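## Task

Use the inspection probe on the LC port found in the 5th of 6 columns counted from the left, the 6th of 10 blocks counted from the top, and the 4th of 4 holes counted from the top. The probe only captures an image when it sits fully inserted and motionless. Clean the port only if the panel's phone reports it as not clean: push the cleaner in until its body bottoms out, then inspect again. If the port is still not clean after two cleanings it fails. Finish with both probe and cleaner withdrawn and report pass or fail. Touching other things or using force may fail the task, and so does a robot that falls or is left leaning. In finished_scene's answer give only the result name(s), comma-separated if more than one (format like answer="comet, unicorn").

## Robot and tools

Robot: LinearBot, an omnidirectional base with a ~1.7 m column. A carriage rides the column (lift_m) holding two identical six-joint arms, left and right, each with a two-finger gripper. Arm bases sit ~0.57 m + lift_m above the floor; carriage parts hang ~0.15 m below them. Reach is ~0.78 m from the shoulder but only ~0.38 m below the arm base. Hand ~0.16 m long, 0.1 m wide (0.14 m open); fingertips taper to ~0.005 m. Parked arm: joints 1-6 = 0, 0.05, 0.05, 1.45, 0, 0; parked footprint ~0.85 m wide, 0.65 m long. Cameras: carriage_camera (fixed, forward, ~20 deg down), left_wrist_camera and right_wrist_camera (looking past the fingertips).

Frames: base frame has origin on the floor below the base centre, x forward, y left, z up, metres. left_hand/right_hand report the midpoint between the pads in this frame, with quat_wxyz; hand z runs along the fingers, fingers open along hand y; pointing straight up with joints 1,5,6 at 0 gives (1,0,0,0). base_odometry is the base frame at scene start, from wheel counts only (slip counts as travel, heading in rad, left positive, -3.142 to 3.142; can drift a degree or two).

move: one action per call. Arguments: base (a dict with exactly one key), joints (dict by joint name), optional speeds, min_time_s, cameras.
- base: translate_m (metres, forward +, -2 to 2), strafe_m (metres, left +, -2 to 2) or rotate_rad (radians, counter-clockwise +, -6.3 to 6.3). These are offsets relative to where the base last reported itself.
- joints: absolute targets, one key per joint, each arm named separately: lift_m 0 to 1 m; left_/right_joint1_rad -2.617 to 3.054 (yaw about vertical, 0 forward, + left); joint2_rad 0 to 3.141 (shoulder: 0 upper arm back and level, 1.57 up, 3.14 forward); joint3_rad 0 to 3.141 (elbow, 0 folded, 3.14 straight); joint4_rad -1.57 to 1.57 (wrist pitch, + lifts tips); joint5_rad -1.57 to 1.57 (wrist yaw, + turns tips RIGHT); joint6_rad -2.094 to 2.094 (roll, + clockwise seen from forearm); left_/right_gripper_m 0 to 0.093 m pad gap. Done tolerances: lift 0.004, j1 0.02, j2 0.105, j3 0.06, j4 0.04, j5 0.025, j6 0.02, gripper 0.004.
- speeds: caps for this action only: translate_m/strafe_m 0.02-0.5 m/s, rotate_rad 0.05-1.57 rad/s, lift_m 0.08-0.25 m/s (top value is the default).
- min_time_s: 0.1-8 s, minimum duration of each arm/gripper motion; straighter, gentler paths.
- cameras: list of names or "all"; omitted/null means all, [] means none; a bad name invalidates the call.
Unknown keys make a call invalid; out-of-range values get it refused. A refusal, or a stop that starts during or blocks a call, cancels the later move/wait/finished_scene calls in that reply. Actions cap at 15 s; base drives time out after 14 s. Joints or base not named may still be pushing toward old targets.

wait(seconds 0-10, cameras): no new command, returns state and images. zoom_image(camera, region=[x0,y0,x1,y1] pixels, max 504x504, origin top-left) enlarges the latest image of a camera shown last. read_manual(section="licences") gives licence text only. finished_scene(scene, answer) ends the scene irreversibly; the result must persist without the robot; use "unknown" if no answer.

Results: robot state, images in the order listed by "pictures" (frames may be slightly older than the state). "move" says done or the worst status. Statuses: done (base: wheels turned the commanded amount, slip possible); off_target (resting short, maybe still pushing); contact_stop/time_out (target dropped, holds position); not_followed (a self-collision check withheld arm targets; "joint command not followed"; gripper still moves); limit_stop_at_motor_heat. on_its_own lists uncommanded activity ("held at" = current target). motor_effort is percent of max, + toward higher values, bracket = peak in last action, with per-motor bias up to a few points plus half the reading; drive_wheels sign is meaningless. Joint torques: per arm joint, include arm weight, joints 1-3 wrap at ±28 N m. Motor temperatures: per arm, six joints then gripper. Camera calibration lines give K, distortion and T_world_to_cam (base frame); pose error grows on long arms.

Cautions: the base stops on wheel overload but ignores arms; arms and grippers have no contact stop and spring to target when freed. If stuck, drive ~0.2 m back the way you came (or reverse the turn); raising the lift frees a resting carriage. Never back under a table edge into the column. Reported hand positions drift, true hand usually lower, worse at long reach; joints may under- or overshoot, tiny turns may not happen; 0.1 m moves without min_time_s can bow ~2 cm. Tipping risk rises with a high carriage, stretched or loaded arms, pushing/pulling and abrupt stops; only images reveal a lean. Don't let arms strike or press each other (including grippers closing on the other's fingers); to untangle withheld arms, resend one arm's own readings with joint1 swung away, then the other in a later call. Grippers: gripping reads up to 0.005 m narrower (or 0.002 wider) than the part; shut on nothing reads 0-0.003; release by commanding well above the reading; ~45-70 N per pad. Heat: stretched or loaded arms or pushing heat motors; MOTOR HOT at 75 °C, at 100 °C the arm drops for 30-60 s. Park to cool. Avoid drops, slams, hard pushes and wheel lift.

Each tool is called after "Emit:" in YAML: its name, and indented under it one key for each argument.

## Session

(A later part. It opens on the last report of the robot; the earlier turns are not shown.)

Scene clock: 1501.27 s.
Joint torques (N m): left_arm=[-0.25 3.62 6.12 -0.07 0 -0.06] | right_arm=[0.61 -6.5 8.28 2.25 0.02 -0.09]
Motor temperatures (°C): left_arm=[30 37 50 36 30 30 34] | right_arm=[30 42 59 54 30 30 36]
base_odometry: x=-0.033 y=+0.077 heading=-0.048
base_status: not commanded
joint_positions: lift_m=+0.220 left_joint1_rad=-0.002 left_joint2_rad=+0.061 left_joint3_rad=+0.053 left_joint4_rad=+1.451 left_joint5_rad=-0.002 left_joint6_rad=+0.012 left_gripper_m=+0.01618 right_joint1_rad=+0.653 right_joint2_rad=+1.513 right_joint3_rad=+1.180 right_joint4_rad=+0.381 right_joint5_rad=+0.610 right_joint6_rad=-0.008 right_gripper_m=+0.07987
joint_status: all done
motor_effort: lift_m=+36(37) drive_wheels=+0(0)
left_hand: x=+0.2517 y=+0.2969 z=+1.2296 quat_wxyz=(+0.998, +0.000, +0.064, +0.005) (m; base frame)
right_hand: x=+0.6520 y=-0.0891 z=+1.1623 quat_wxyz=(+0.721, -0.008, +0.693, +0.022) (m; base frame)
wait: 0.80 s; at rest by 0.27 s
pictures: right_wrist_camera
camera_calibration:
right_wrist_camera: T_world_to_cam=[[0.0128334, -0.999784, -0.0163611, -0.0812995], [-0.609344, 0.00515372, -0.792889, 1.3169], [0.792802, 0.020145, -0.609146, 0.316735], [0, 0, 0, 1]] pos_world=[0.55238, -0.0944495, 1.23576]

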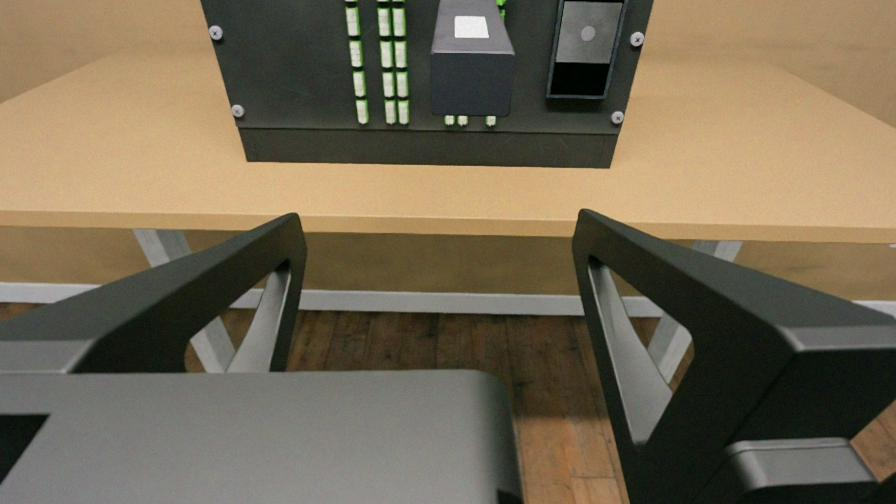

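Emit:
move:
  base: {"rotate_rad": -0.03}
  speeds: {"rotate_rad": 0.1}
  cameras: []

Emit:
move:
  base: {"translate_m": 0.06}
  speeds: {"translate_m": 0.08}
  cameras: []

Emit:
wait:
  seconds: 0.8
  cameras: ["right_wrist_camera"]

Scene clock: 1509.23 s.
Joint torques (N m): left_arm=[-0.18 3.62 6.12 -0.07 -0.02 -0.07] | right_arm=[0.43 -6.42 8.35 2.24 0.02 -0.09]
Motor temperatures (°C): left_arm=[30 37 50 36 30 30 34] | right_arm=[30 42 61 54 30 30 35]
move: done
base_odometry: x=-0.033 y=+0.077 heading=-0.077
base_status: done
joint_positions: lift_m=+0.220 left_joint1_rad=-0.002 left_joint2_rad=+0.061 left_joint3_rad=+0.053 left_joint4_rad=+1.451 left_joint5_rad=-0.002 left_joint6_rad=+0.012 left_gripper_m=+0.01618 right_joint1_rad=+0.655 right_joint2_rad=+1.513 right_joint3_rad=+1.180 right_joint4_rad=+0.379 right_joint5_rad=+0.611 right_joint6_rad=-0.008 right_gripper_m=+0.07987
joint_status: not commanded
motor_effort: lift_m=+37(37) drive_wheels=-5(8)
left_hand: x=+0.2517 y=+0.2969 z=+1.2296 quat_wxyz=(+0.998, +0.000, +0.064, +0.005) (m; base frame)
right_hand: x=+0.6518 y=-0.0885 z=+1.1616 quat_wxyz=(+0.720, -0.009, +0.694, +0.022) (m; base frame)
pictures: none
No camera images: "cameras" was empty.

Scene clock: 1510.60 s.
Joint torques (N m): left_arm=[-0.21 3.59 6.11 -0.09 0 -0.08] | right_arm=[0.39 -6.43 8.1 2.31 0.02 -0.07]
Motor temperatures (°C): left_arm=[30 37 50 36 30 30 34] | right_arm=[30 42 61 54 30 30 35]
move: done
base_odometry: x=+0.026 y=+0.073 heading=-0.077
base_status: done
joint_positions: lift_m=+0.220 left_joint1_rad=-0.002 left_joint2_rad=+0.061 left_joint3_rad=+0.053 left_joint4_rad=+1.451 left_joint5_rad=-0.002 left_joint6_rad=+0.012 left_gripper_m=+0.01618 right_joint1_rad=+0.656 right_joint2_rad=+1.513 right_joint3_rad=+1.180 right_joint4_rad=+0.377 right_joint5_rad=+0.612 right_joint6_rad=-0.008 right_gripper_m=+0.07987
joint_status: not commanded
motor_effort: lift_m=+36(38) drive_wheels=+6(13)
left_hand: x=+0.2516 y=+0.2969 z=+1.2296 quat_wxyz=(+0.998, +0.000, +0.064, +0.005) (m; base frame)
right_hand: x=+0.6516 y=-0.0881 z=+1.1610 quat_wxyz=(+0.719, -0.009, +0.694, +0.021) (m; base frame)
pictures: none
No camera images: "cameras" was empty.

Scene clock: 1511.40 s.
Joint torques (N m): left_arm=[-0.24 3.59 6.11 -0.08 0 -0.06] | right_arm=[0.21 -6.48 8.25 2.3 -0.01 -0.08]
Motor temperatures (°C): left_arm=[30 37 50 36 30 30 34] | right_arm=[30 42 61 54 30 30 35]
base_odometry: x=+0.026 y=+0.073 heading=-0.077
base_status: done
joint_positions: lift_m=+0.220 left_joint1_rad=-0.002 left_joint2_rad=+0.061 left_joint3_rad=+0.053 left_joint4_rad=+1.451 left_joint5_rad=-0.002 left_joint6_rad=+0.012 left_gripper_m=+0.01618 right_joint1_rad=+0.656 right_joint2_rad=+1.513 right_joint3_rad=+1.180 right_joint4_rad=+0.377 right_joint5_rad=+0.612 right_joint6_rad=-0.008 right_gripper_m=+0.07987
joint_status: not commanded
motor_effort: lift_m=+37(38) drive_wheels=+6(13)
left_hand: x=+0.2516 y=+0.2969 z=+1.2296 quat_wxyz=(+0.998, +0.000, +0.064, +0.005) (m; base frame)
right_hand: x=+0.6516 y=-0.0881 z=+1.1610 quat_wxyz=(+0.719, -0.009, +0.694, +0.021) (m; base frame)
wait: 0.80 s; at rest by 0.27 s
pictures: right_wrist_camera
camera_calibration:
right_wrist_camera: T_world_to_cam=[[0.0135183, -0.999821, -0.0132356, -0.0844519], [-0.612733, 0.00217724, -0.790287, 1.31456], [0.790174, 0.0187932, -0.612594, 0.321742], [0, 0, 0, 1]] pos_world=[0.552384, -0.0933455, 1.23486]

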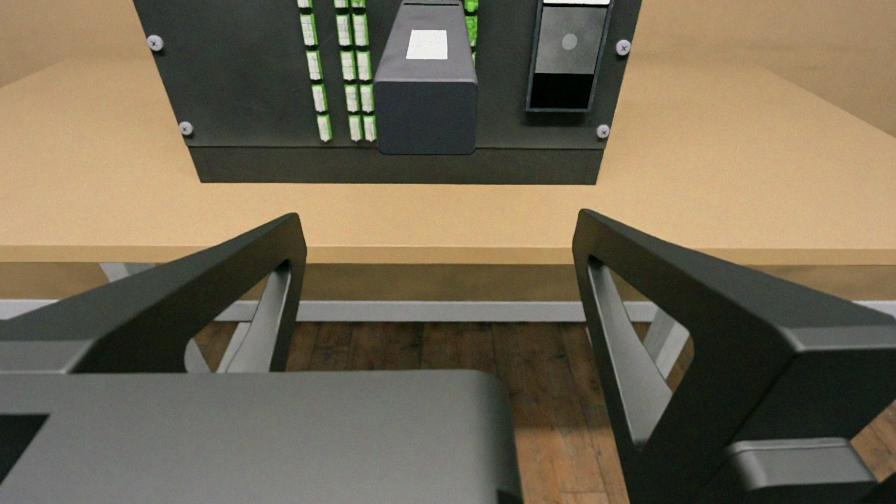

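Emit:
move:
  base: {"rotate_rad": -0.025}
  speeds: {"rotate_rad": 0.1}
  cameras: []

Emit:
move:
  base: {"strafe_m": 0.031}
  speeds: {"strafe_m": 0.06}
  cameras: []

Emit:
wait:
  seconds: 0.8
  cameras: ["right_wrist_camera"]

Scene clock: 1519.67 s.
Joint torques (N m): left_arm=[-0.24 3.59 6.11 -0.08 -0.01 -0.05] | right_arm=[0.23 -6.6 8.29 2.35 0 -0.07]
Motor temperatures (°C): left_arm=[30 37 50 36 30 30 34] | right_arm=[30 42 62 55 30 30 35]
move: done
base_odometry: x=+0.027 y=+0.073 heading=-0.102
base_status: done
joint_positions: lift_m=+0.220 left_joint1_rad=-0.002 left_joint2_rad=+0.061 left_joint3_rad=+0.053 left_joint4_rad=+1.451 left_joint5_rad=-0.002 left_joint6_rad=+0.012 left_gripper_m=+0.01618 right_joint1_rad=+0.656 right_joint2_rad=+1.514 right_joint3_rad=+1.180 right_joint4_rad=+0.376 right_joint5_rad=+0.613 right_joint6_rad=-0.008 right_gripper_m=+0.07987
joint_status: not commanded
motor_effort: lift_m=+36(37) drive_wheels=-2(9)
left_hand: x=+0.2516 y=+0.2969 z=+1.2296 quat_wxyz=(+0.998, +0.000, +0.064, +0.005) (m; base frame)
right_hand: x=+0.6516 y=-0.0879 z=+1.1606 quat_wxyz=(+0.719, -0.009, +0.695, +0.021) (m; base frame)
pictures: none
No camera images: "cameras" was empty.

Scene clock: 1520.73 s.
Joint torques (N m): left_arm=[-0.23 3.6 6.09 -0.08 0 -0.06] | right_arm=[0.17 -6.71 8.24 2.29 -0.02 -0.08]
Motor temperatures (°C): left_arm=[30 37 50 36 30 30 34] | right_arm=[30 42 62 55 30 30 35]
move: done
base_odometry: x=+0.030 y=+0.103 heading=-0.102
base_status: done
joint_positions: lift_m=+0.220 left_joint1_rad=-0.002 left_joint2_rad=+0.061 left_joint3_rad=+0.053 left_joint4_rad=+1.451 left_joint5_rad=-0.001 left_joint6_rad=+0.012 left_gripper_m=+0.01618 right_joint1_rad=+0.657 right_joint2_rad=+1.514 right_joint3_rad=+1.180 right_joint4_rad=+0.376 right_joint5_rad=+0.614 right_joint6_rad=-0.008 right_gripper_m=+0.07987
joint_status: not commanded
motor_effort: lift_m=+36(37) drive_wheels=-1(13)
left_hand: x=+0.2516 y=+0.2968 z=+1.2296 quat_wxyz=(+0.998, +0.000, +0.064, +0.005) (m; base frame)
right_hand: x=+0.6515 y=-0.0876 z=+1.1606 quat_wxyz=(+0.719, -0.009, +0.695, +0.021) (m; base frame)
pictures: none
No camera images: "cameras" was empty.

Scene clock: 1521.53 s.
Joint torques (N m): left_arm=[-0.23 3.59 6.09 -0.08 -0.01 -0.07] | right_arm=[0.16 -6.57 8.25 2.29 -0.03 -0.08]
Motor temperatures (°C): left_arm=[30 37 50 36 30 30 34] | right_arm=[30 42 62 55 30 30 35]
base_odometry: x=+0.030 y=+0.103 heading=-0.102
base_status: done
joint_positions: lift_m=+0.220 left_joint1_rad=-0.002 left_joint2_rad=+0.061 left_joint3_rad=+0.053 left_joint4_rad=+1.451 left_joint5_rad=-0.001 left_joint6_rad=+0.012 left_gripper_m=+0.01618 right_joint1_rad=+0.657 right_joint2_rad=+1.514 right_joint3_rad=+1.180 right_joint4_rad=+0.376 right_joint5_rad=+0.614 right_joint6_rad=-0.008 right_gripper_m=+0.07987
joint_status: not commanded
motor_effort: lift_m=+36(37) drive_wheels=-1(13)
left_hand: x=+0.2516 y=+0.2968 z=+1.2296 quat_wxyz=(+0.998, +0.000, +0.064, +0.005) (m; base frame)
right_hand: x=+0.6515 y=-0.0876 z=+1.1606 quat_wxyz=(+0.719, -0.009, +0.695, +0.021) (m; base frame)
wait: 0.80 s; at rest by 0.27 s
pictures: right_wrist_camera
camera_calibration:
right_wrist_camera: T_world_to_cam=[[0.0135638, -0.999828, -0.0126673, -0.0846814], [-0.613465, 0.00168297, -0.78972, 1.31392], [0.789605, 0.0184825, -0.613337, 0.322829], [0, 0, 0, 1]] pos_world=[0.552285, -0.0928448, 1.23456]

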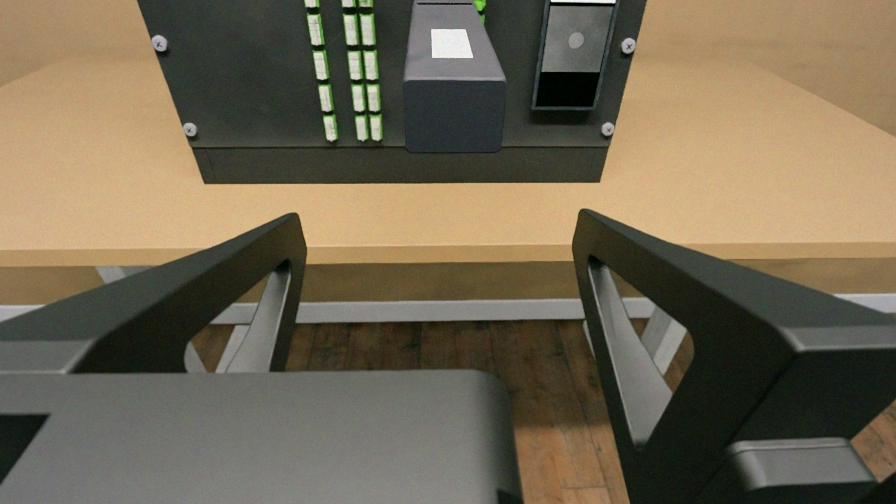

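Emit:
move:
  base: {"translate_m": 0.08}
  speeds: {"translate_m": 0.08}
  cameras: []

Emit:
wait:
  seconds: 0.8
  cameras: ["right_wrist_camera", "carriage_camera"]

Emit:
zoom_image:
  camera: "carriage_camera"
  region: [420, 60, 640, 260]

Scene clock: 1529.53 s.
Joint torques (N m): left_arm=[-0.21 3.63 6.09 -0.07 0 -0.07] | right_arm=[0.17 -6.71 8.2 2.32 0.01 -0.09]
Motor temperatures (°C): left_arm=[30 37 50 36 30 30 34] | right_arm=[30 42 63 55 30 30 35]
move: done
base_odometry: x=+0.109 y=+0.095 heading=-0.102
base_status: done
joint_positions: lift_m=+0.220 left_joint1_rad=-0.002 left_joint2_rad=+0.061 left_joint3_rad=+0.053 left_joint4_rad=+1.451 left_joint5_rad=-0.001 left_joint6_rad=+0.012 left_gripper_m=+0.01618 right_joint1_rad=+0.657 right_joint2_rad=+1.515 right_joint3_rad=+1.180 right_joint4_rad=+0.376 right_joint5_rad=+0.614 right_joint6_rad=-0.008 right_gripper_m=+0.07987
joint_status: not commanded
motor_effort: lift_m=+36(37) drive_wheels=-2(14)
left_hand: x=+0.2517 y=+0.2968 z=+1.2296 quat_wxyz=(+0.998, +0.000, +0.064, +0.005) (m; base frame)
right_hand: x=+0.6516 y=-0.0875 z=+1.1601 quat_wxyz=(+0.719, -0.010, +0.695, +0.021) (m; base frame)
pictures: none
No camera images: "cameras" was empty.

Scene clock: 1530.33 s.
Joint torques (N m): left_arm=[-0.23 3.59 6.11 -0.06 -0.01 -0.07] | right_arm=[0.21 -6.79 8.24 2.3 -0.02 -0.08]
Motor temperatures (°C): left_arm=[30 37 50 36 30 30 34] | right_arm=[30 42 63 55 30 30 35]
base_odometry: x=+0.109 y=+0.095 heading=-0.102
base_status: done
joint_positions: lift_m=+0.220 left_joint1_rad=-0.002 left_joint2_rad=+0.061 left_joint3_rad=+0.053 left_joint4_rad=+1.451 left_joint5_rad=-0.001 left_joint6_rad=+0.012 left_gripper_m=+0.01618 right_joint1_rad=+0.657 right_joint2_rad=+1.515 right_joint3_rad=+1.180 right_joint4_rad=+0.376 right_joint5_rad=+0.614 right_joint6_rad=-0.008 right_gripper_m=+0.07987
joint_status: not commanded
motor_effort: lift_m=+36(37) drive_wheels=-2(14)
left_hand: x=+0.2517 y=+0.2968 z=+1.2296 quat_wxyz=(+0.998, +0.000, +0.064, +0.005) (m; base frame)
right_hand: x=+0.6516 y=-0.0875 z=+1.1601 quat_wxyz=(+0.719, -0.010, +0.695, +0.021) (m; base frame)
wait: 0.80 s; at rest by 0.27 s
pictures: carriage_camera, right_wrist_camera
camera_calibration:
carriage_camera: T_world_to_cam=[[0.0462105, -0.998783, 0.0172131, -0.029154], [-0.373918, -0.0332736, -0.926865, 1.17315], [0.92631, 0.0363946, -0.375001, 0.345354], [0, 0, 0, 1]] pos_world=[0.120105, -0.0026525, 1.21736]
right_wrist_camera: T_world_to_cam=[[0.0130939, -0.999843, -0.0119609, -0.0851021], [-0.614185, 0.00139722, -0.789161, 1.31341], [0.789054, 0.0176794, -0.61407, 0.323556], [0, 0, 0, 1]] pos_world=[0.552487, -0.0926441, 1.23416]

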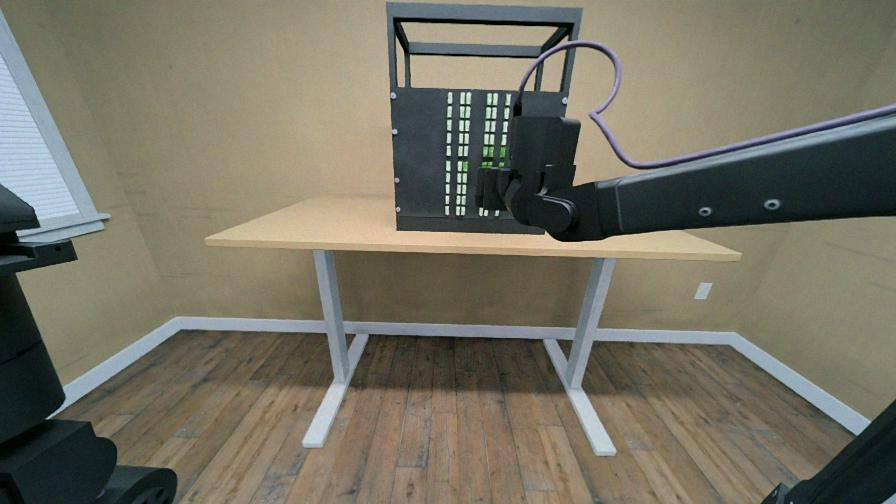

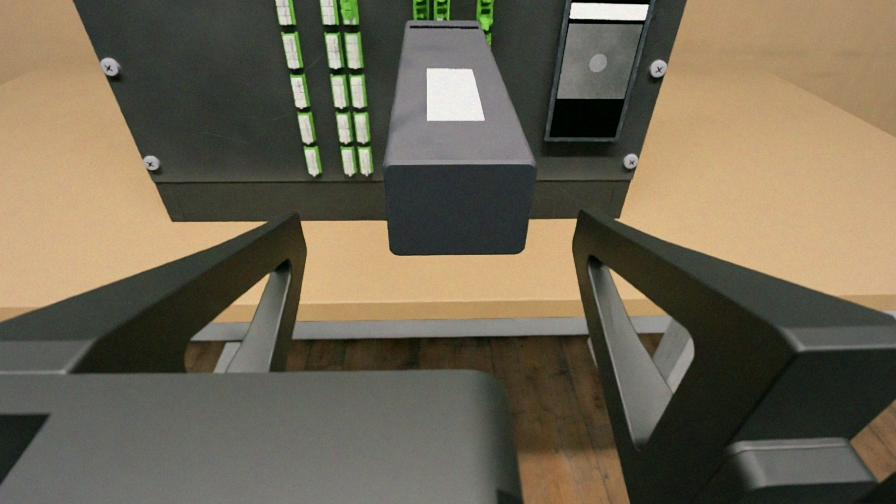

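Scaled by 2.291 from the camera's 896x504 image, which has a finer 1280x720 frame.

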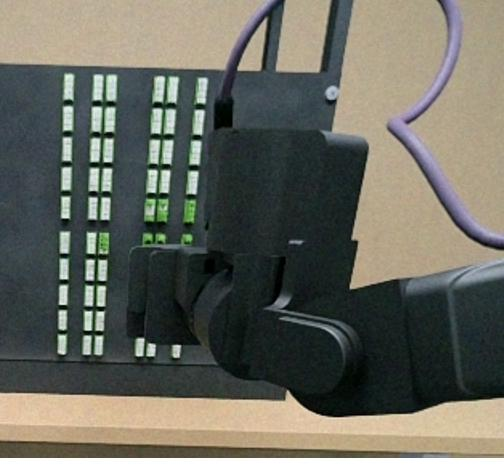

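Emit:
move:
  base: {"strafe_m": -0.006}
  speeds: {"strafe_m": 0.04}
  cameras: []

Emit:
move:
  base: {"translate_m": 0.05}
  speeds: {"translate_m": 0.05}
  cameras: []

Emit:
wait:
  seconds: 0.8
  cameras: ["right_wrist_camera"]

Scene clock: 1539.23 s.
Joint torques (N m): left_arm=[-0.27 3.62 6.11 -0.08 -0.02 -0.07] | right_arm=[0.1 -6.61 8.28 2.33 -0.03 -0.05]
Motor temperatures (°C): left_arm=[30 37 50 35 30 30 34] | right_arm=[30 42 64 55 30 30 35]
move: done
base_odometry: x=+0.109 y=+0.090 heading=-0.102
base_status: done
joint_positions: lift_m=+0.220 left_joint1_rad=-0.002 left_joint2_rad=+0.061 left_joint3_rad=+0.053 left_joint4_rad=+1.451 left_joint5_rad=-0.001 left_joint6_rad=+0.012 left_gripper_m=+0.01618 right_joint1_rad=+0.657 right_joint2_rad=+1.515 right_joint3_rad=+1.180 right_joint4_rad=+0.376 right_joint5_rad=+0.615 right_joint6_rad=-0.008 right_gripper_m=+0.07987
joint_status: not commanded
motor_effort: lift_m=+36(37) drive_wheels=+4(8)
left_hand: x=+0.2517 y=+0.2968 z=+1.2296 quat_wxyz=(+0.998, +0.000, +0.064, +0.005) (m; base frame)
right_hand: x=+0.6516 y=-0.0877 z=+1.1601 quat_wxyz=(+0.719, -0.009, +0.695, +0.021) (m; base frame)
pictures: none
No camera images: "cameras" was empty.

Scene clock: 1540.73 s.
Joint torques (N m): left_arm=[-0.29 3.59 6.12 -0.06 -0.02 -0.07] | right_arm=[0.05 -6.69 8.25 2.32 -0.03 -0.09]
Motor temperatures (°C): left_arm=[30 37 50 35 30 30 34] | right_arm=[30 42 64 55 30 30 35]
move: done
base_odometry: x=+0.159 y=+0.084 heading=-0.102
base_status: done
joint_positions: lift_m=+0.220 left_joint1_rad=-0.002 left_joint2_rad=+0.061 left_joint3_rad=+0.053 left_joint4_rad=+1.450 left_joint5_rad=-0.001 left_joint6_rad=+0.012 left_gripper_m=+0.01618 right_joint1_rad=+0.658 right_joint2_rad=+1.515 right_joint3_rad=+1.180 right_joint4_rad=+0.376 right_joint5_rad=+0.615 right_joint6_rad=-0.008 right_gripper_m=+0.07987
joint_status: not commanded
motor_effort: lift_m=+36(38) drive_wheels=-3(13)
left_hand: x=+0.2518 y=+0.2968 z=+1.2296 quat_wxyz=(+0.998, +0.000, +0.064, +0.005) (m; base frame)
right_hand: x=+0.6515 y=-0.0873 z=+1.1601 quat_wxyz=(+0.719, -0.010, +0.695, +0.021) (m; base frame)
pictures: none
No camera images: "cameras" was empty.

Scene clock: 1541.53 s.
Joint torques (N m): left_arm=[-0.29 3.6 6.11 -0.08 -0.01 -0.07] | right_arm=[0.09 -6.76 8.18 2.31 0.01 -0.08]
Motor temperatures (°C): left_arm=[30 37 50 35 30 30 34] | right_arm=[30 42 64 55 30 30 35]
base_odometry: x=+0.159 y=+0.084 heading=-0.102
base_status: done
joint_positions: lift_m=+0.220 left_joint1_rad=-0.002 left_joint2_rad=+0.061 left_joint3_rad=+0.053 left_joint4_rad=+1.450 left_joint5_rad=-0.001 left_joint6_rad=+0.012 left_gripper_m=+0.01618 right_joint1_rad=+0.658 right_joint2_rad=+1.515 right_joint3_rad=+1.180 right_joint4_rad=+0.376 right_joint5_rad=+0.615 right_joint6_rad=-0.008 right_gripper_m=+0.07987
joint_status: not commanded
motor_effort: lift_m=+36(38) drive_wheels=-3(13)
left_hand: x=+0.2518 y=+0.2968 z=+1.2296 quat_wxyz=(+0.998, +0.000, +0.064, +0.005) (m; base frame)
right_hand: x=+0.6515 y=-0.0873 z=+1.1601 quat_wxyz=(+0.719, -0.010, +0.695, +0.021) (m; base frame)
wait: 0.80 s; at rest by 0.27 s
pictures: right_wrist_camera
camera_calibration:
right_wrist_camera: T_world_to_cam=[[0.0131293, -0.999845, -0.0117454, -0.0851863], [-0.614465, 0.00119916, -0.788943, 1.31321], [0.788835, 0.0175754, -0.614354, 0.324092], [0, 0, 0, 1]] pos_world=[0.552387, -0.0924439, 1.23416]

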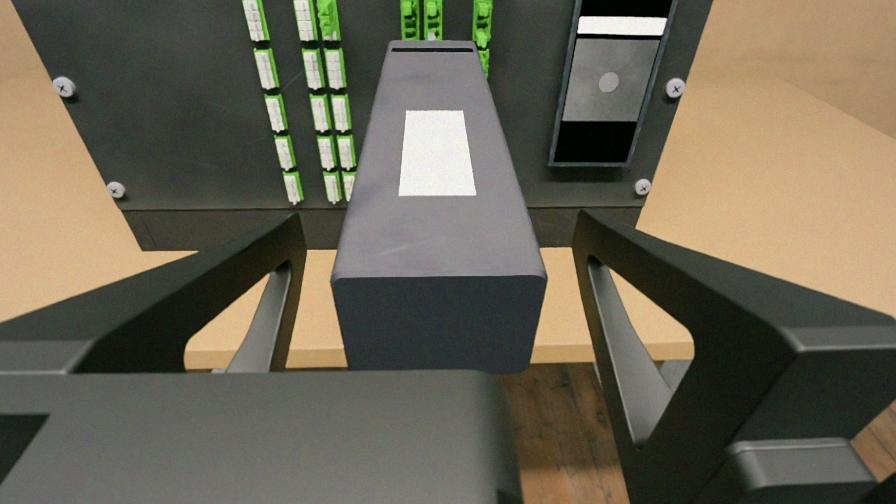

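Emit:
move:
  base: {"strafe_m": 0.002}
  speeds: {"strafe_m": 0.02}
  cameras: []

Emit:
move:
  base: {"translate_m": 0.033}
  speeds: {"translate_m": 0.03}
  cameras: []

Emit:
wait:
  seconds: 0.8
  cameras: ["right_wrist_camera"]

Scene clock: 1545.60 s.
Joint torques (N m): left_arm=[-0.32 3.54 6.11 -0.06 0 -0.06] | right_arm=[-0.06 -6.76 8.18 2.33 -0.03 -0.07]
Motor temperatures (°C): left_arm=[30 37 50 35 30 30 34] | right_arm=[30 42 64 56 30 30 35]
move: done
base_odometry: x=+0.159 y=+0.086 heading=-0.102
base_status: done
joint_positions: lift_m=+0.220 left_joint1_rad=-0.001 left_joint2_rad=+0.061 left_joint3_rad=+0.053 left_joint4_rad=+1.450 left_joint5_rad=-0.001 left_joint6_rad=+0.011 left_gripper_m=+0.01618 right_joint1_rad=+0.659 right_joint2_rad=+1.516 right_joint3_rad=+1.180 right_joint4_rad=+0.376 right_joint5_rad=+0.615 right_joint6_rad=-0.008 right_gripper_m=+0.07987
joint_status: not commanded
motor_effort: lift_m=+36(37) drive_wheels=+3(6)
left_hand: x=+0.2518 y=+0.2968 z=+1.2296 quat_wxyz=(+0.998, +0.000, +0.064, +0.005) (m; base frame)
right_hand: x=+0.6514 y=-0.0865 z=+1.1595 quat_wxyz=(+0.718, -0.010, +0.695, +0.021) (m; base frame)
pictures: none
No camera images: "cameras" was empty.

Scene clock: 1547.20 s.
Joint torques (N m): left_arm=[-0.27 3.63 6.09 -0.07 -0.03 -0.06] | right_arm=[-0.14 -6.8 8.14 2.38 -0.01 -0.09]
Motor temperatures (°C): left_arm=[30 37 50 35 30 30 34] | right_arm=[30 41 64 56 30 30 35]
move: done
base_odometry: x=+0.192 y=+0.083 heading=-0.102
base_status: done
joint_positions: lift_m=+0.220 left_joint1_rad=-0.001 left_joint2_rad=+0.061 left_joint3_rad=+0.053 left_joint4_rad=+1.450 left_joint5_rad=-0.001 left_joint6_rad=+0.011 left_gripper_m=+0.01618 right_joint1_rad=+0.659 right_joint2_rad=+1.516 right_joint3_rad=+1.181 right_joint4_rad=+0.376 right_joint5_rad=+0.615 right_joint6_rad=-0.008 right_gripper_m=+0.07987
joint_status: not commanded
motor_effort: lift_m=+36(37) drive_wheels=-2(14)
left_hand: x=+0.2518 y=+0.2968 z=+1.2296 quat_wxyz=(+0.998, +0.000, +0.064, +0.005) (m; base frame)
right_hand: x=+0.6515 y=-0.0864 z=+1.1599 quat_wxyz=(+0.718, -0.010, +0.695, +0.021) (m; base frame)
pictures: none
No camera images: "cameras" was empty.

Scene clock: 1548.00 s.
Joint torques (N m): left_arm=[-0.28 3.56 6.11 -0.09 -0.01 -0.05] | right_arm=[0.02 -6.78 8.17 2.31 -0.02 -0.08]
Motor temperatures (°C): left_arm=[30 37 50 35 30 30 34] | right_arm=[30 41 64 56 30 30 35]
base_odometry: x=+0.192 y=+0.083 heading=-0.102
base_status: done
joint_positions: lift_m=+0.220 left_joint1_rad=-0.001 left_joint2_rad=+0.061 left_joint3_rad=+0.053 left_joint4_rad=+1.450 left_joint5_rad=-0.001 left_joint6_rad=+0.011 left_gripper_m=+0.01618 right_joint1_rad=+0.659 right_joint2_rad=+1.516 right_joint3_rad=+1.181 right_joint4_rad=+0.376 right_joint5_rad=+0.615 right_joint6_rad=-0.008 right_gripper_m=+0.07987
joint_status: not commanded
motor_effort: lift_m=+36(37) drive_wheels=-1(14)
left_hand: x=+0.2518 y=+0.2968 z=+1.2296 quat_wxyz=(+0.998, +0.000, +0.064, +0.005) (m; base frame)
right_hand: x=+0.6515 y=-0.0864 z=+1.1599 quat_wxyz=(+0.718, -0.010, +0.695, +0.021) (m; base frame)
wait: 0.80 s; at rest by 0.27 s
pictures: right_wrist_camera
camera_calibration:
right_wrist_camera: T_world_to_cam=[[0.0146665, -0.999826, -0.0115312, -0.0854985], [-0.614664, 0.0000807376, -0.788789, 1.31295], [0.788653, 0.0186565, -0.614555, 0.324465], [0, 0, 0, 1]] pos_world=[0.552387, -0.091643, 1.23406]

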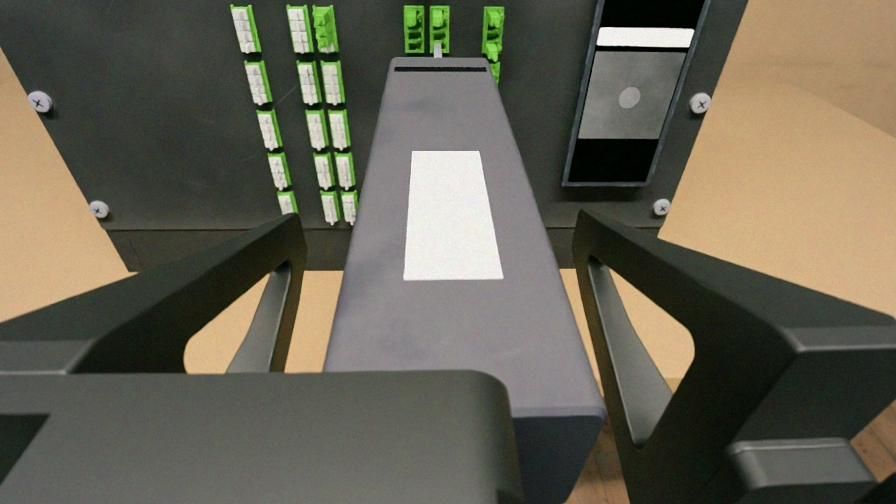

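Emit:
zoom_image:
  camera: "right_wrist_camera"
  region: [410, 0, 470, 60]

Emit:
zoom_image:
  camera: "right_wrist_camera"
  region: [320, 40, 620, 340]

Scaled by 8.400 from the camera's 896x504 image, which has a finer 1280x720 frame.

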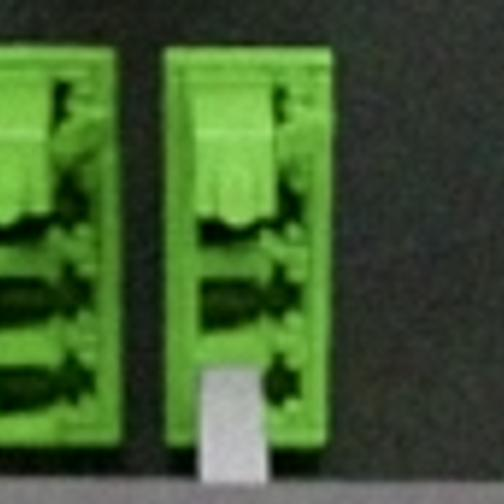

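Scaled by 1.680 from the camera's 896x504 image, which has a finer 1280x720 frame.

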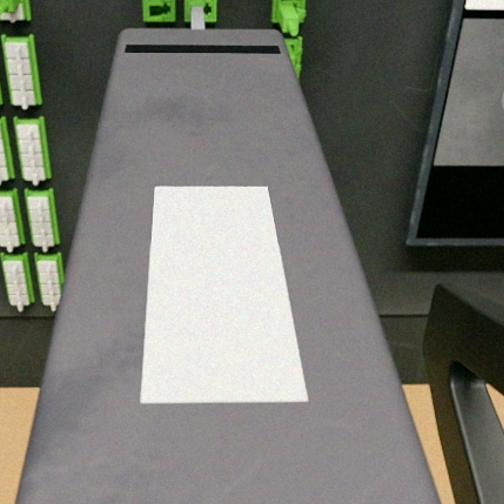

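Emit:
move:
  joints: {"right_joint4_rad": 0.391, "lift_m": 0.212}
  min_time_s: 1
  cameras: []

Emit:
wait:
  seconds: 0.8
  cameras: ["right_wrist_camera"]

Emit:
zoom_image:
  camera: "right_wrist_camera"
  region: [410, 0, 470, 60]

Scene clock: 1571.70 s.
Joint torques (N m): left_arm=[-0.34 3.59 6.12 -0.07 -0.02 -0.05] | right_arm=[-0.12 -7.13 7.72 2.4 -0.02 -0.08]
Motor temperatures (°C): left_arm=[30 37 49 35 30 30 34] | right_arm=[30 41 66 56 30 30 35]
move: done
base_odometry: x=+0.192 y=+0.083 heading=-0.102
base_status: not commanded
joint_positions: lift_m=+0.212 left_joint1_rad=-0.001 left_joint2_rad=+0.061 left_joint3_rad=+0.053 left_joint4_rad=+1.450 left_joint5_rad=-0.001 left_joint6_rad=+0.011 left_gripper_m=+0.01618 right_joint1_rad=+0.659 right_joint2_rad=+1.519 right_joint3_rad=+1.187 right_joint4_rad=+0.382 right_joint5_rad=+0.615 right_joint6_rad=-0.008 right_gripper_m=+0.07987
joint_status: all done
motor_effort: lift_m=+37(37) drive_wheels=-1(3)
left_hand: x=+0.2518 y=+0.2968 z=+1.2219 quat_wxyz=(+0.998, +0.000, +0.064, +0.005) (m; base frame)
right_hand: x=+0.6521 y=-0.0860 z=+1.1548 quat_wxyz=(+0.721, -0.008, +0.693, +0.023) (m; base frame)
pictures: none
No camera images: "cameras" was empty.

Scene clock: 1572.50 s.
Joint torques (N m): left_arm=[-0.31 3.63 6.11 -0.06 -0.01 -0.07] | right_arm=[-0.06 -7.19 7.76 2.41 -0.01 -0.06]
Motor temperatures (°C): left_arm=[30 37 49 35 30 30 34] | right_arm=[30 41 66 56 30 30 35]
base_odometry: x=+0.192 y=+0.083 heading=-0.102
base_status: not commanded
joint_positions: lift_m=+0.212 left_joint1_rad=-0.001 left_joint2_rad=+0.061 left_joint3_rad=+0.053 left_joint4_rad=+1.450 left_joint5_rad=-0.001 left_joint6_rad=+0.011 left_gripper_m=+0.01618 right_joint1_rad=+0.659 right_joint2_rad=+1.519 right_joint3_rad=+1.187 right_joint4_rad=+0.383 right_joint5_rad=+0.615 right_joint6_rad=-0.008 right_gripper_m=+0.07987
joint_status: all done
motor_effort: lift_m=+36(37) drive_wheels=-1(3)
left_hand: x=+0.2518 y=+0.2968 z=+1.2219 quat_wxyz=(+0.998, +0.000, +0.064, +0.005) (m; base frame)
right_hand: x=+0.6521 y=-0.0860 z=+1.1550 quat_wxyz=(+0.721, -0.008, +0.692, +0.023) (m; base frame)
wait: 0.80 s; at rest by 0.27 s
pictures: right_wrist_camera
camera_calibration:
right_wrist_camera: T_world_to_cam=[[0.0147391, -0.999738, -0.0174943, -0.0782815], [-0.608491, 0.00491516, -0.793545, 1.31131], [0.793424, 0.0223413, -0.60826, 0.310802], [0, 0, 0, 1]] pos_world=[0.552478, -0.0916501, 1.22826]

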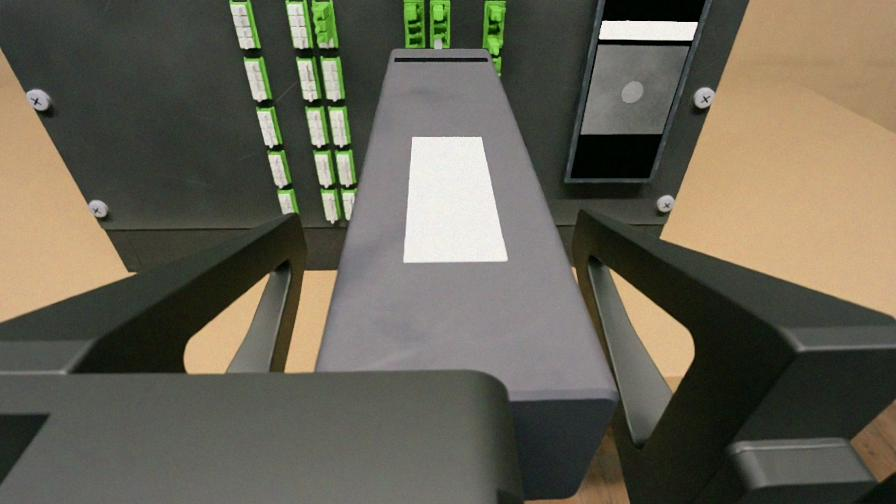

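Scaled by 8.400 from the camera's 896x504 image, which has a finer 1280x720 frame.

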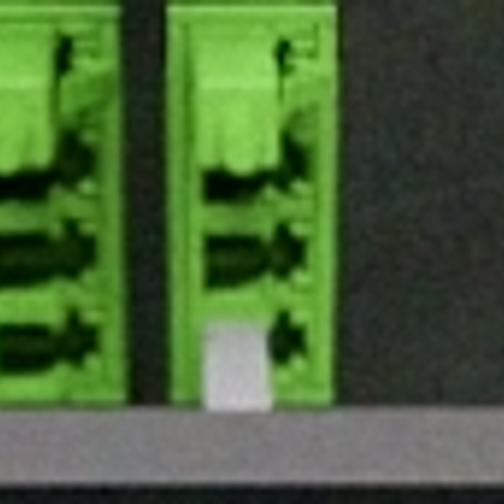

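Emit:
move:
  base: {"strafe_m": -0.0027}
  speeds: {"strafe_m": 0.02}
  cameras: []

Emit:
move:
  joints: {"right_gripper_m": 0.052}
  min_time_s: 2
  cameras: []

Emit:
wait:
  seconds: 0.5
  cameras: ["right_wrist_camera"]

Scene clock: 1584.43 s.
Joint torques (N m): left_arm=[-0.32 3.59 6.02 -0.05 0 -0.07] | right_arm=[0.09 -7.24 7.77 2.34 -0.01 -0.03]
Motor temperatures (°C): left_arm=[30 37 49 34 30 30 34] | right_arm=[30 42 66 56 30 30 34]
move: done
base_odometry: x=+0.191 y=+0.080 heading=-0.102
base_status: done
joint_positions: lift_m=+0.212 left_joint1_rad=-0.001 left_joint2_rad=+0.061 left_joint3_rad=+0.053 left_joint4_rad=+1.450 left_joint5_rad=-0.001 left_joint6_rad=+0.011 left_gripper_m=+0.01618 right_joint1_rad=+0.658 right_joint2_rad=+1.519 right_joint3_rad=+1.187 right_joint4_rad=+0.387 right_joint5_rad=+0.615 right_joint6_rad=-0.008 right_gripper_m=+0.07987
joint_status: not commanded
motor_effort: lift_m=+36(37) drive_wheels=+4(7)
left_hand: x=+0.2518 y=+0.2968 z=+1.2219 quat_wxyz=(+0.998, +0.000, +0.064, +0.005) (m; base frame)
right_hand: x=+0.6524 y=-0.0867 z=+1.1557 quat_wxyz=(+0.722, -0.007, +0.691, +0.023) (m; base frame)
pictures: none
No camera images: "cameras" was empty.

Scene clock: 1586.73 s.
Joint torques (N m): left_arm=[-0.34 3.58 6.09 -0.06 -0.01 -0.06] | right_arm=[0.09 -7.12 7.77 2.31 -0.03 -0.1]
Motor temperatures (°C): left_arm=[30 37 49 34 30 30 34] | right_arm=[30 42 66 56 30 30 34]
move: done
base_odometry: x=+0.191 y=+0.080 heading=-0.102
base_status: not commanded
joint_positions: lift_m=+0.212 left_joint1_rad=-0.001 left_joint2_rad=+0.061 left_joint3_rad=+0.053 left_joint4_rad=+1.450 left_joint5_rad=-0.001 left_joint6_rad=+0.011 left_gripper_m=+0.01618 right_joint1_rad=+0.658 right_joint2_rad=+1.519 right_joint3_rad=+1.187 right_joint4_rad=+0.387 right_joint5_rad=+0.615 right_joint6_rad=-0.008 right_gripper_m=+0.05214
joint_status: all done
motor_effort: lift_m=+36(37) drive_wheels=+3(3)
left_hand: x=+0.2518 y=+0.2968 z=+1.2219 quat_wxyz=(+0.998, +0.000, +0.064, +0.005) (m; base frame)
right_hand: x=+0.6524 y=-0.0867 z=+1.1559 quat_wxyz=(+0.722, -0.007, +0.691, +0.024) (m; base frame)
pictures: none
No camera images: "cameras" was empty.

Scene clock: 1587.23 s.
Joint torques (N m): left_arm=[-0.32 3.59 6.12 -0.07 -0.01 -0.06] | right_arm=[0.01 -7.06 7.73 2.37 -0.02 -0.07]
Motor temperatures (°C): left_arm=[30 37 49 34 30 30 34] | right_arm=[30 42 66 56 30 30 34]
base_odometry: x=+0.191 y=+0.080 heading=-0.102
base_status: not commanded
joint_positions: lift_m=+0.212 left_joint1_rad=-0.001 left_joint2_rad=+0.061 left_joint3_rad=+0.053 left_joint4_rad=+1.450 left_joint5_rad=-0.001 left_joint6_rad=+0.011 left_gripper_m=+0.01618 right_joint1_rad=+0.658 right_joint2_rad=+1.519 right_joint3_rad=+1.187 right_joint4_rad=+0.387 right_joint5_rad=+0.615 right_joint6_rad=-0.008 right_gripper_m=+0.05214
joint_status: all done
motor_effort: lift_m=+36(37) drive_wheels=+3(3)
left_hand: x=+0.2518 y=+0.2968 z=+1.2219 quat_wxyz=(+0.998, +0.000, +0.064, +0.005) (m; base frame)
right_hand: x=+0.6524 y=-0.0867 z=+1.1559 quat_wxyz=(+0.722, -0.007, +0.691, +0.024) (m; base frame)
wait: 0.50 s; at rest by 0.27 s
pictures: right_wrist_camera
camera_calibration:
right_wrist_camera: T_world_to_cam=[[0.012905, -0.999716, -0.0200263, -0.0749477], [-0.605823, 0.0081162, -0.795558, 1.31309], [0.795495, 0.0223991, -0.605546, 0.306715], [0, 0, 0, 1]] pos_world=[0.552474, -0.0924538, 1.22887]

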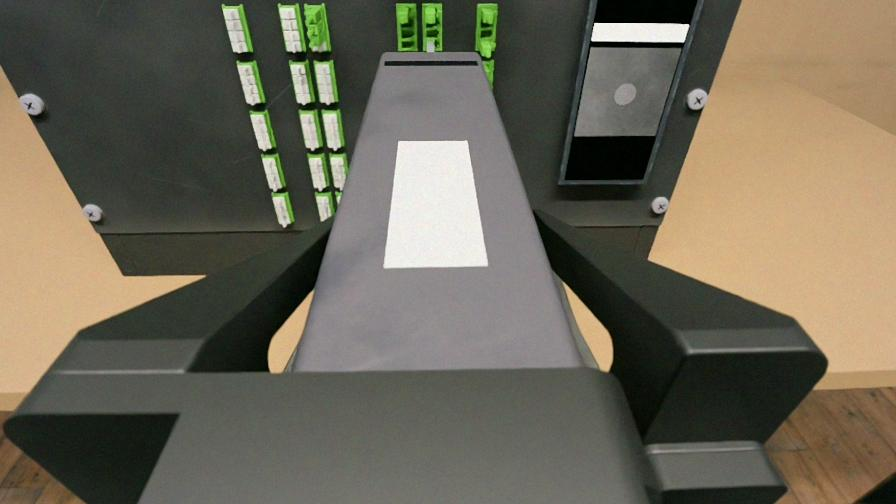

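Emit:
move:
  joints: {"right_gripper_m": 0.043}
  min_time_s: 2.5
  cameras: []

Emit:
wait:
  seconds: 0.5
  cameras: ["right_wrist_camera"]

Emit:
zoom_image:
  camera: "right_wrist_camera"
  region: [410, 0, 470, 60]

Scene clock: 1592.20 s.
Joint torques (N m): left_arm=[-0.34 3.6 6.11 -0.06 0 -0.07] | right_arm=[0.13 -7.05 7.77 2.34 -0.04 -0.08]
Motor temperatures (°C): left_arm=[30 37 49 34 30 30 34] | right_arm=[30 43 66 56 30 30 35]
move: done
base_odometry: x=+0.191 y=+0.080 heading=-0.102
base_status: not commanded
joint_positions: lift_m=+0.212 left_joint1_rad=-0.001 left_joint2_rad=+0.061 left_joint3_rad=+0.053 left_joint4_rad=+1.450 left_joint5_rad=-0.001 left_joint6_rad=+0.011 left_gripper_m=+0.01618 right_joint1_rad=+0.658 right_joint2_rad=+1.519 right_joint3_rad=+1.187 right_joint4_rad=+0.387 right_joint5_rad=+0.615 right_joint6_rad=-0.008 right_gripper_m=+0.04638
joint_status: all done
motor_effort: lift_m=+35(37) drive_wheels=+3(3)
left_hand: x=+0.2518 y=+0.2968 z=+1.2219 quat_wxyz=(+0.998, +0.000, +0.064, +0.005) (m; base frame)
right_hand: x=+0.6524 y=-0.0867 z=+1.1559 quat_wxyz=(+0.722, -0.007, +0.691, +0.024) (m; base frame)
pictures: none
No camera images: "cameras" was empty.

Scene clock: 1592.70 s.
Joint torques (N m): left_arm=[-0.34 3.6 6.12 -0.07 -0.01 -0.06] | right_arm=[0.06 -7.13 7.8 2.35 -0.03 -0.08]
Motor temperatures (°C): left_arm=[30 37 49 34 30 30 34] | right_arm=[30 43 66 56 30 30 35]
base_odometry: x=+0.191 y=+0.080 heading=-0.102
base_status: not commanded
joint_positions: lift_m=+0.212 left_joint1_rad=-0.001 left_joint2_rad=+0.061 left_joint3_rad=+0.053 left_joint4_rad=+1.450 left_joint5_rad=-0.001 left_joint6_rad=+0.011 left_gripper_m=+0.01618 right_joint1_rad=+0.658 right_joint2_rad=+1.519 right_joint3_rad=+1.187 right_joint4_rad=+0.387 right_joint5_rad=+0.615 right_joint6_rad=-0.008 right_gripper_m=+0.04638
joint_status: all done
motor_effort: lift_m=+36(37) drive_wheels=+3(3)
left_hand: x=+0.2518 y=+0.2968 z=+1.2219 quat_wxyz=(+0.998, +0.000, +0.064, +0.005) (m; base frame)
right_hand: x=+0.6524 y=-0.0867 z=+1.1559 quat_wxyz=(+0.722, -0.007, +0.691, +0.024) (m; base frame)
wait: 0.50 s; at rest by 0.27 s
pictures: right_wrist_camera
camera_calibration:
right_wrist_camera: T_world_to_cam=[[0.012905, -0.999716, -0.0200263, -0.0749477], [-0.605823, 0.0081162, -0.795558, 1.31309], [0.795495, 0.0223991, -0.605546, 0.306715], [0, 0, 0, 1]] pos_world=[0.552474, -0.0924538, 1.22887]

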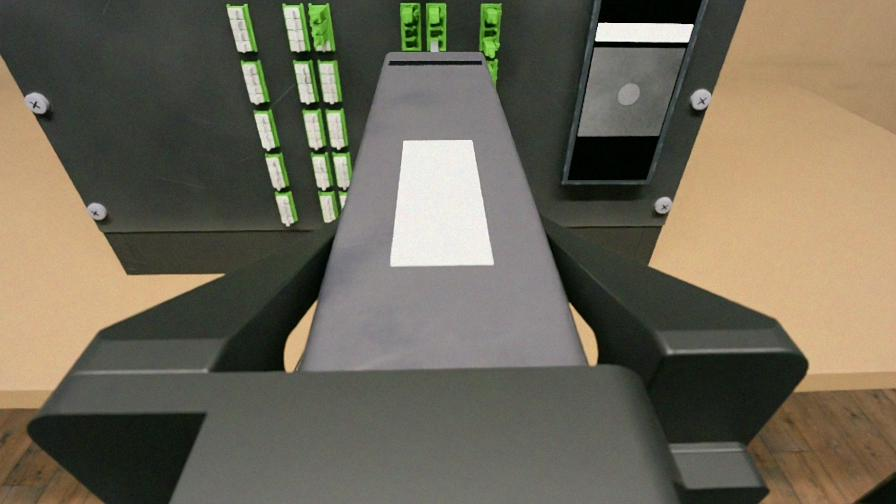

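Scaled by 8.400 from the camera's 896x504 image, which has a finer 1280x720 frame.

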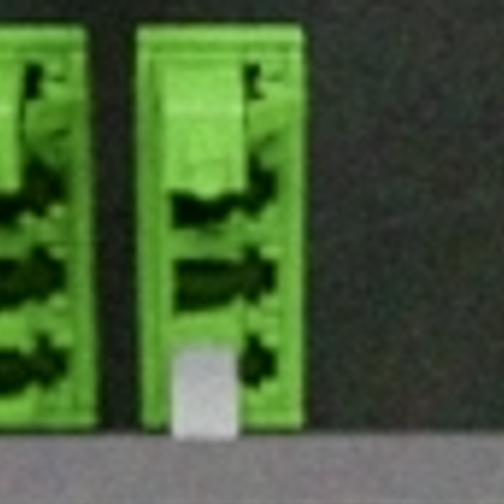

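Emit:
move:
  joints: {"right_gripper_m": 0.040}
  min_time_s: 2
  cameras: []

Emit:
move:
  base: {"translate_m": -0.006}
  speeds: {"translate_m": 0.02}
  cameras: []

Emit:
wait:
  seconds: 0.8
  cameras: ["right_wrist_camera"]

Emit:
zoom_image:
  camera: "right_wrist_camera"
  region: [410, 0, 470, 60]

Scene clock: 1603.30 s.
Joint torques (N m): left_arm=[-0.32 3.6 6.09 -0.06 -0.01 -0.05] | right_arm=[0.06 -7.21 7.75 2.33 -0.02 -0.06]
Motor temperatures (°C): left_arm=[30 37 49 34 30 30 34] | right_arm=[30 43 66 56 30 30 35]
move: off_target
base_odometry: x=+0.191 y=+0.080 heading=-0.102
base_status: not commanded
joint_positions: lift_m=+0.212 left_joint1_rad=-0.001 left_joint2_rad=+0.061 left_joint3_rad=+0.053 left_joint4_rad=+1.450 left_joint5_rad=-0.001 left_joint6_rad=+0.011 left_gripper_m=+0.01618 right_joint1_rad=+0.658 right_joint2_rad=+1.519 right_joint3_rad=+1.187 right_joint4_rad=+0.387 right_joint5_rad=+0.615 right_joint6_rad=-0.008 right_gripper_m=+0.04638
joint_status: right_gripper_m off_target (ended at +0.04638, target +0.04000)
motor_effort: lift_m=+36(37) drive_wheels=+3(3)
left_hand: x=+0.2518 y=+0.2968 z=+1.2219 quat_wxyz=(+0.998, +0.000, +0.064, +0.005) (m; base frame)
right_hand: x=+0.6524 y=-0.0867 z=+1.1559 quat_wxyz=(+0.722, -0.007, +0.691, +0.024) (m; base frame)
pictures: none
No camera images: "cameras" was empty.

Scene clock: 1604.00 s.
Joint torques (N m): left_arm=[-0.34 3.66 6.17 -0.07 -0.01 -0.06] | right_arm=[1.26 -8.49 7.28 2.18 0.15 -0.05]
Motor temperatures (°C): left_arm=[30 37 49 34 30 30 34] | right_arm=[30 43 66 56 30 30 35]
move: done
base_odometry: x=+0.185 y=+0.081 heading=-0.102
base_status: done
joint_positions: lift_m=+0.212 left_joint1_rad=-0.001 left_joint2_rad=+0.061 left_joint3_rad=+0.053 left_joint4_rad=+1.450 left_joint5_rad=-0.001 left_joint6_rad=+0.011 left_gripper_m=+0.01618 right_joint1_rad=+0.647 right_joint2_rad=+1.532 right_joint3_rad=+1.193 right_joint4_rad=+0.400 right_joint5_rad=+0.597 right_joint6_rad=-0.008 right_gripper_m=+0.04637
joint_status: not commanded
motor_effort: lift_m=+36(37) drive_wheels=-3(11)
left_hand: x=+0.2519 y=+0.2968 z=+1.2219 quat_wxyz=(+0.998, +0.000, +0.064, +0.005) (m; base frame)
right_hand: x=+0.6571 y=-0.0866 z=+1.1557 quat_wxyz=(+0.724, -0.008, +0.689, +0.027) (m; base frame)
pictures: none
No camera images: "cameras" was empty.

Scene clock: 1604.80 s.
Joint torques (N m): left_arm=[-0.34 3.59 6.11 -0.05 -0.01 -0.06] | right_arm=[1.06 -8.46 7.27 2.22 0.16 -0.08]
Motor temperatures (°C): left_arm=[30 37 49 34 30 30 34] | right_arm=[30 43 66 56 30 30 35]
base_odometry: x=+0.185 y=+0.081 heading=-0.102
base_status: done
joint_positions: lift_m=+0.212 left_joint1_rad=-0.001 left_joint2_rad=+0.061 left_joint3_rad=+0.053 left_joint4_rad=+1.450 left_joint5_rad=-0.001 left_joint6_rad=+0.011 left_gripper_m=+0.01618 right_joint1_rad=+0.647 right_joint2_rad=+1.532 right_joint3_rad=+1.193 right_joint4_rad=+0.400 right_joint5_rad=+0.597 right_joint6_rad=-0.008 right_gripper_m=+0.04637
joint_status: not commanded
motor_effort: lift_m=+36(37) drive_wheels=-3(11)
left_hand: x=+0.2519 y=+0.2968 z=+1.2219 quat_wxyz=(+0.998, +0.000, +0.064, +0.005) (m; base frame)
right_hand: x=+0.6571 y=-0.0866 z=+1.1557 quat_wxyz=(+0.724, -0.008, +0.689, +0.027) (m; base frame)
wait: 0.80 s; at rest by 0.27 s
pictures: right_wrist_camera
camera_calibration:
right_wrist_camera: T_world_to_cam=[[0.0198405, -0.999543, -0.0228095, -0.0761488], [-0.601515, 0.00628965, -0.798837, 1.31658], [0.798615, 0.0295696, -0.601115, 0.296243], [0, 0, 0, 1]] pos_world=[0.556866, -0.0931546, 1.22807]

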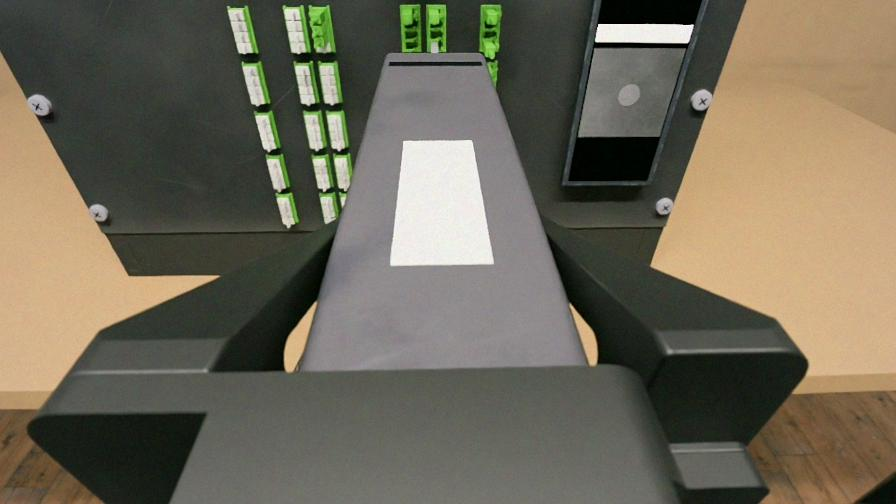

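Scaled by 8.400 from the camera's 896x504 image, which has a finer 1280x720 frame.

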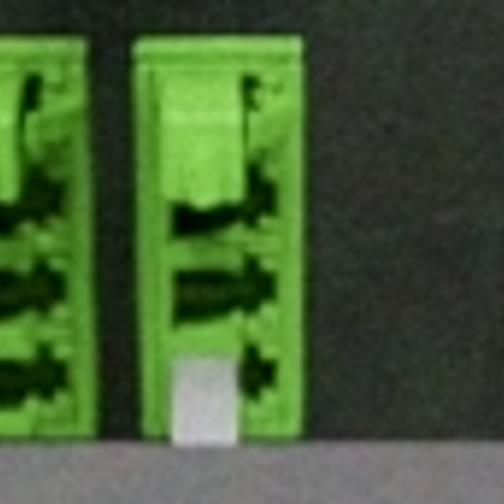

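Emit:
move:
  joints: {"right_joint4_rad": 0.38, "lift_m": 0.217}
  min_time_s: 1
  cameras: []

Emit:
wait:
  seconds: 0.6
  cameras: ["right_wrist_camera"]

Emit:
zoom_image:
  camera: "right_wrist_camera"
  region: [410, 0, 470, 60]

Scene clock: 1611.10 s.
Joint torques (N m): left_arm=[-0.28 3.58 6.11 -0.05 -0.02 -0.07] | right_arm=[0.61 -8.49 7.43 2.28 0.04 -0.07]
Motor temperatures (°C): left_arm=[30 37 49 34 30 30 34] | right_arm=[30 43 66 56 30 30 35]
move: done
base_odometry: x=+0.185 y=+0.081 heading=-0.102
base_status: not commanded
joint_positions: lift_m=+0.217 left_joint1_rad=-0.001 left_joint2_rad=+0.061 left_joint3_rad=+0.053 left_joint4_rad=+1.450 left_joint5_rad=-0.001 left_joint6_rad=+0.011 left_gripper_m=+0.01618 right_joint1_rad=+0.653 right_joint2_rad=+1.532 right_joint3_rad=+1.193 right_joint4_rad=+0.384 right_joint5_rad=+0.609 right_joint6_rad=-0.008 right_gripper_m=+0.04637
joint_status: all done
motor_effort: lift_m=+39(49) drive_wheels=-2(3)
left_hand: x=+0.2519 y=+0.2968 z=+1.2266 quat_wxyz=(+0.998, +0.000, +0.064, +0.005) (m; base frame)
right_hand: x=+0.6561 y=-0.0859 z=+1.1568 quat_wxyz=(+0.720, -0.009, +0.694, +0.022) (m; base frame)
pictures: none
No camera images: "cameras" was empty.

Scene clock: 1611.70 s.
Joint torques (N m): left_arm=[-0.35 3.63 6.12 -0.06 -0.01 -0.06] | right_arm=[0.62 -8.44 7.31 2.28 0.05 -0.08]
Motor temperatures (°C): left_arm=[30 37 49 34 30 30 34] | right_arm=[30 43 66 56 30 30 35]
base_odometry: x=+0.185 y=+0.081 heading=-0.102
base_status: not commanded
joint_positions: lift_m=+0.217 left_joint1_rad=-0.001 left_joint2_rad=+0.061 left_joint3_rad=+0.053 left_joint4_rad=+1.450 left_joint5_rad=-0.001 left_joint6_rad=+0.011 left_gripper_m=+0.01618 right_joint1_rad=+0.653 right_joint2_rad=+1.532 right_joint3_rad=+1.193 right_joint4_rad=+0.384 right_joint5_rad=+0.609 right_joint6_rad=-0.008 right_gripper_m=+0.04637
joint_status: all done
motor_effort: lift_m=+40(49) drive_wheels=-2(3)
left_hand: x=+0.2519 y=+0.2968 z=+1.2266 quat_wxyz=(+0.998, +0.000, +0.064, +0.005) (m; base frame)
right_hand: x=+0.6561 y=-0.0859 z=+1.1568 quat_wxyz=(+0.720, -0.009, +0.694, +0.022) (m; base frame)
wait: 0.60 s; at rest by 0.27 s
pictures: right_wrist_camera
camera_calibration:
right_wrist_camera: T_world_to_cam=[[0.0139471, -0.999809, -0.0136649, -0.0821785], [-0.612119, 0.00226881, -0.790762, 1.31411], [0.790642, 0.0193934, -0.611971, 0.31462], [0, 0, 0, 1]] pos_world=[0.556783, -0.0912458, 1.23056]

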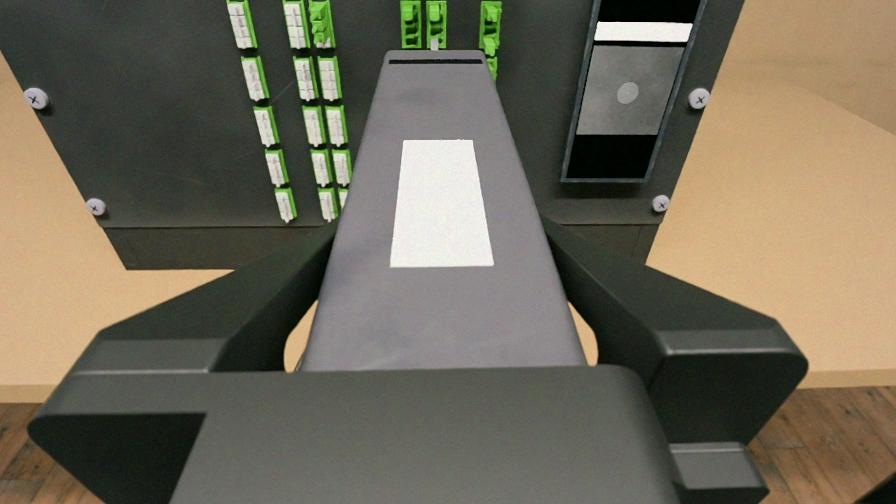

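Scaled by 8.400 from the camera's 896x504 image, which has a finer 1280x720 frame.

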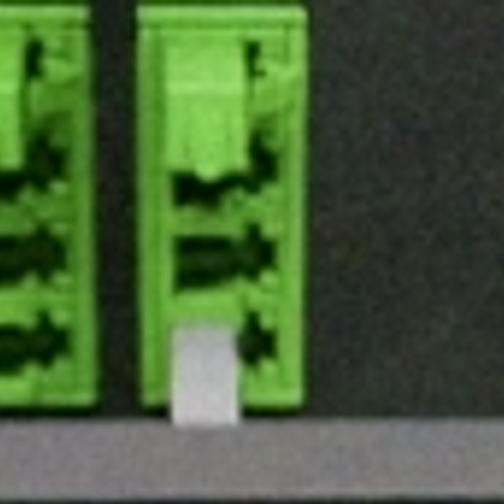

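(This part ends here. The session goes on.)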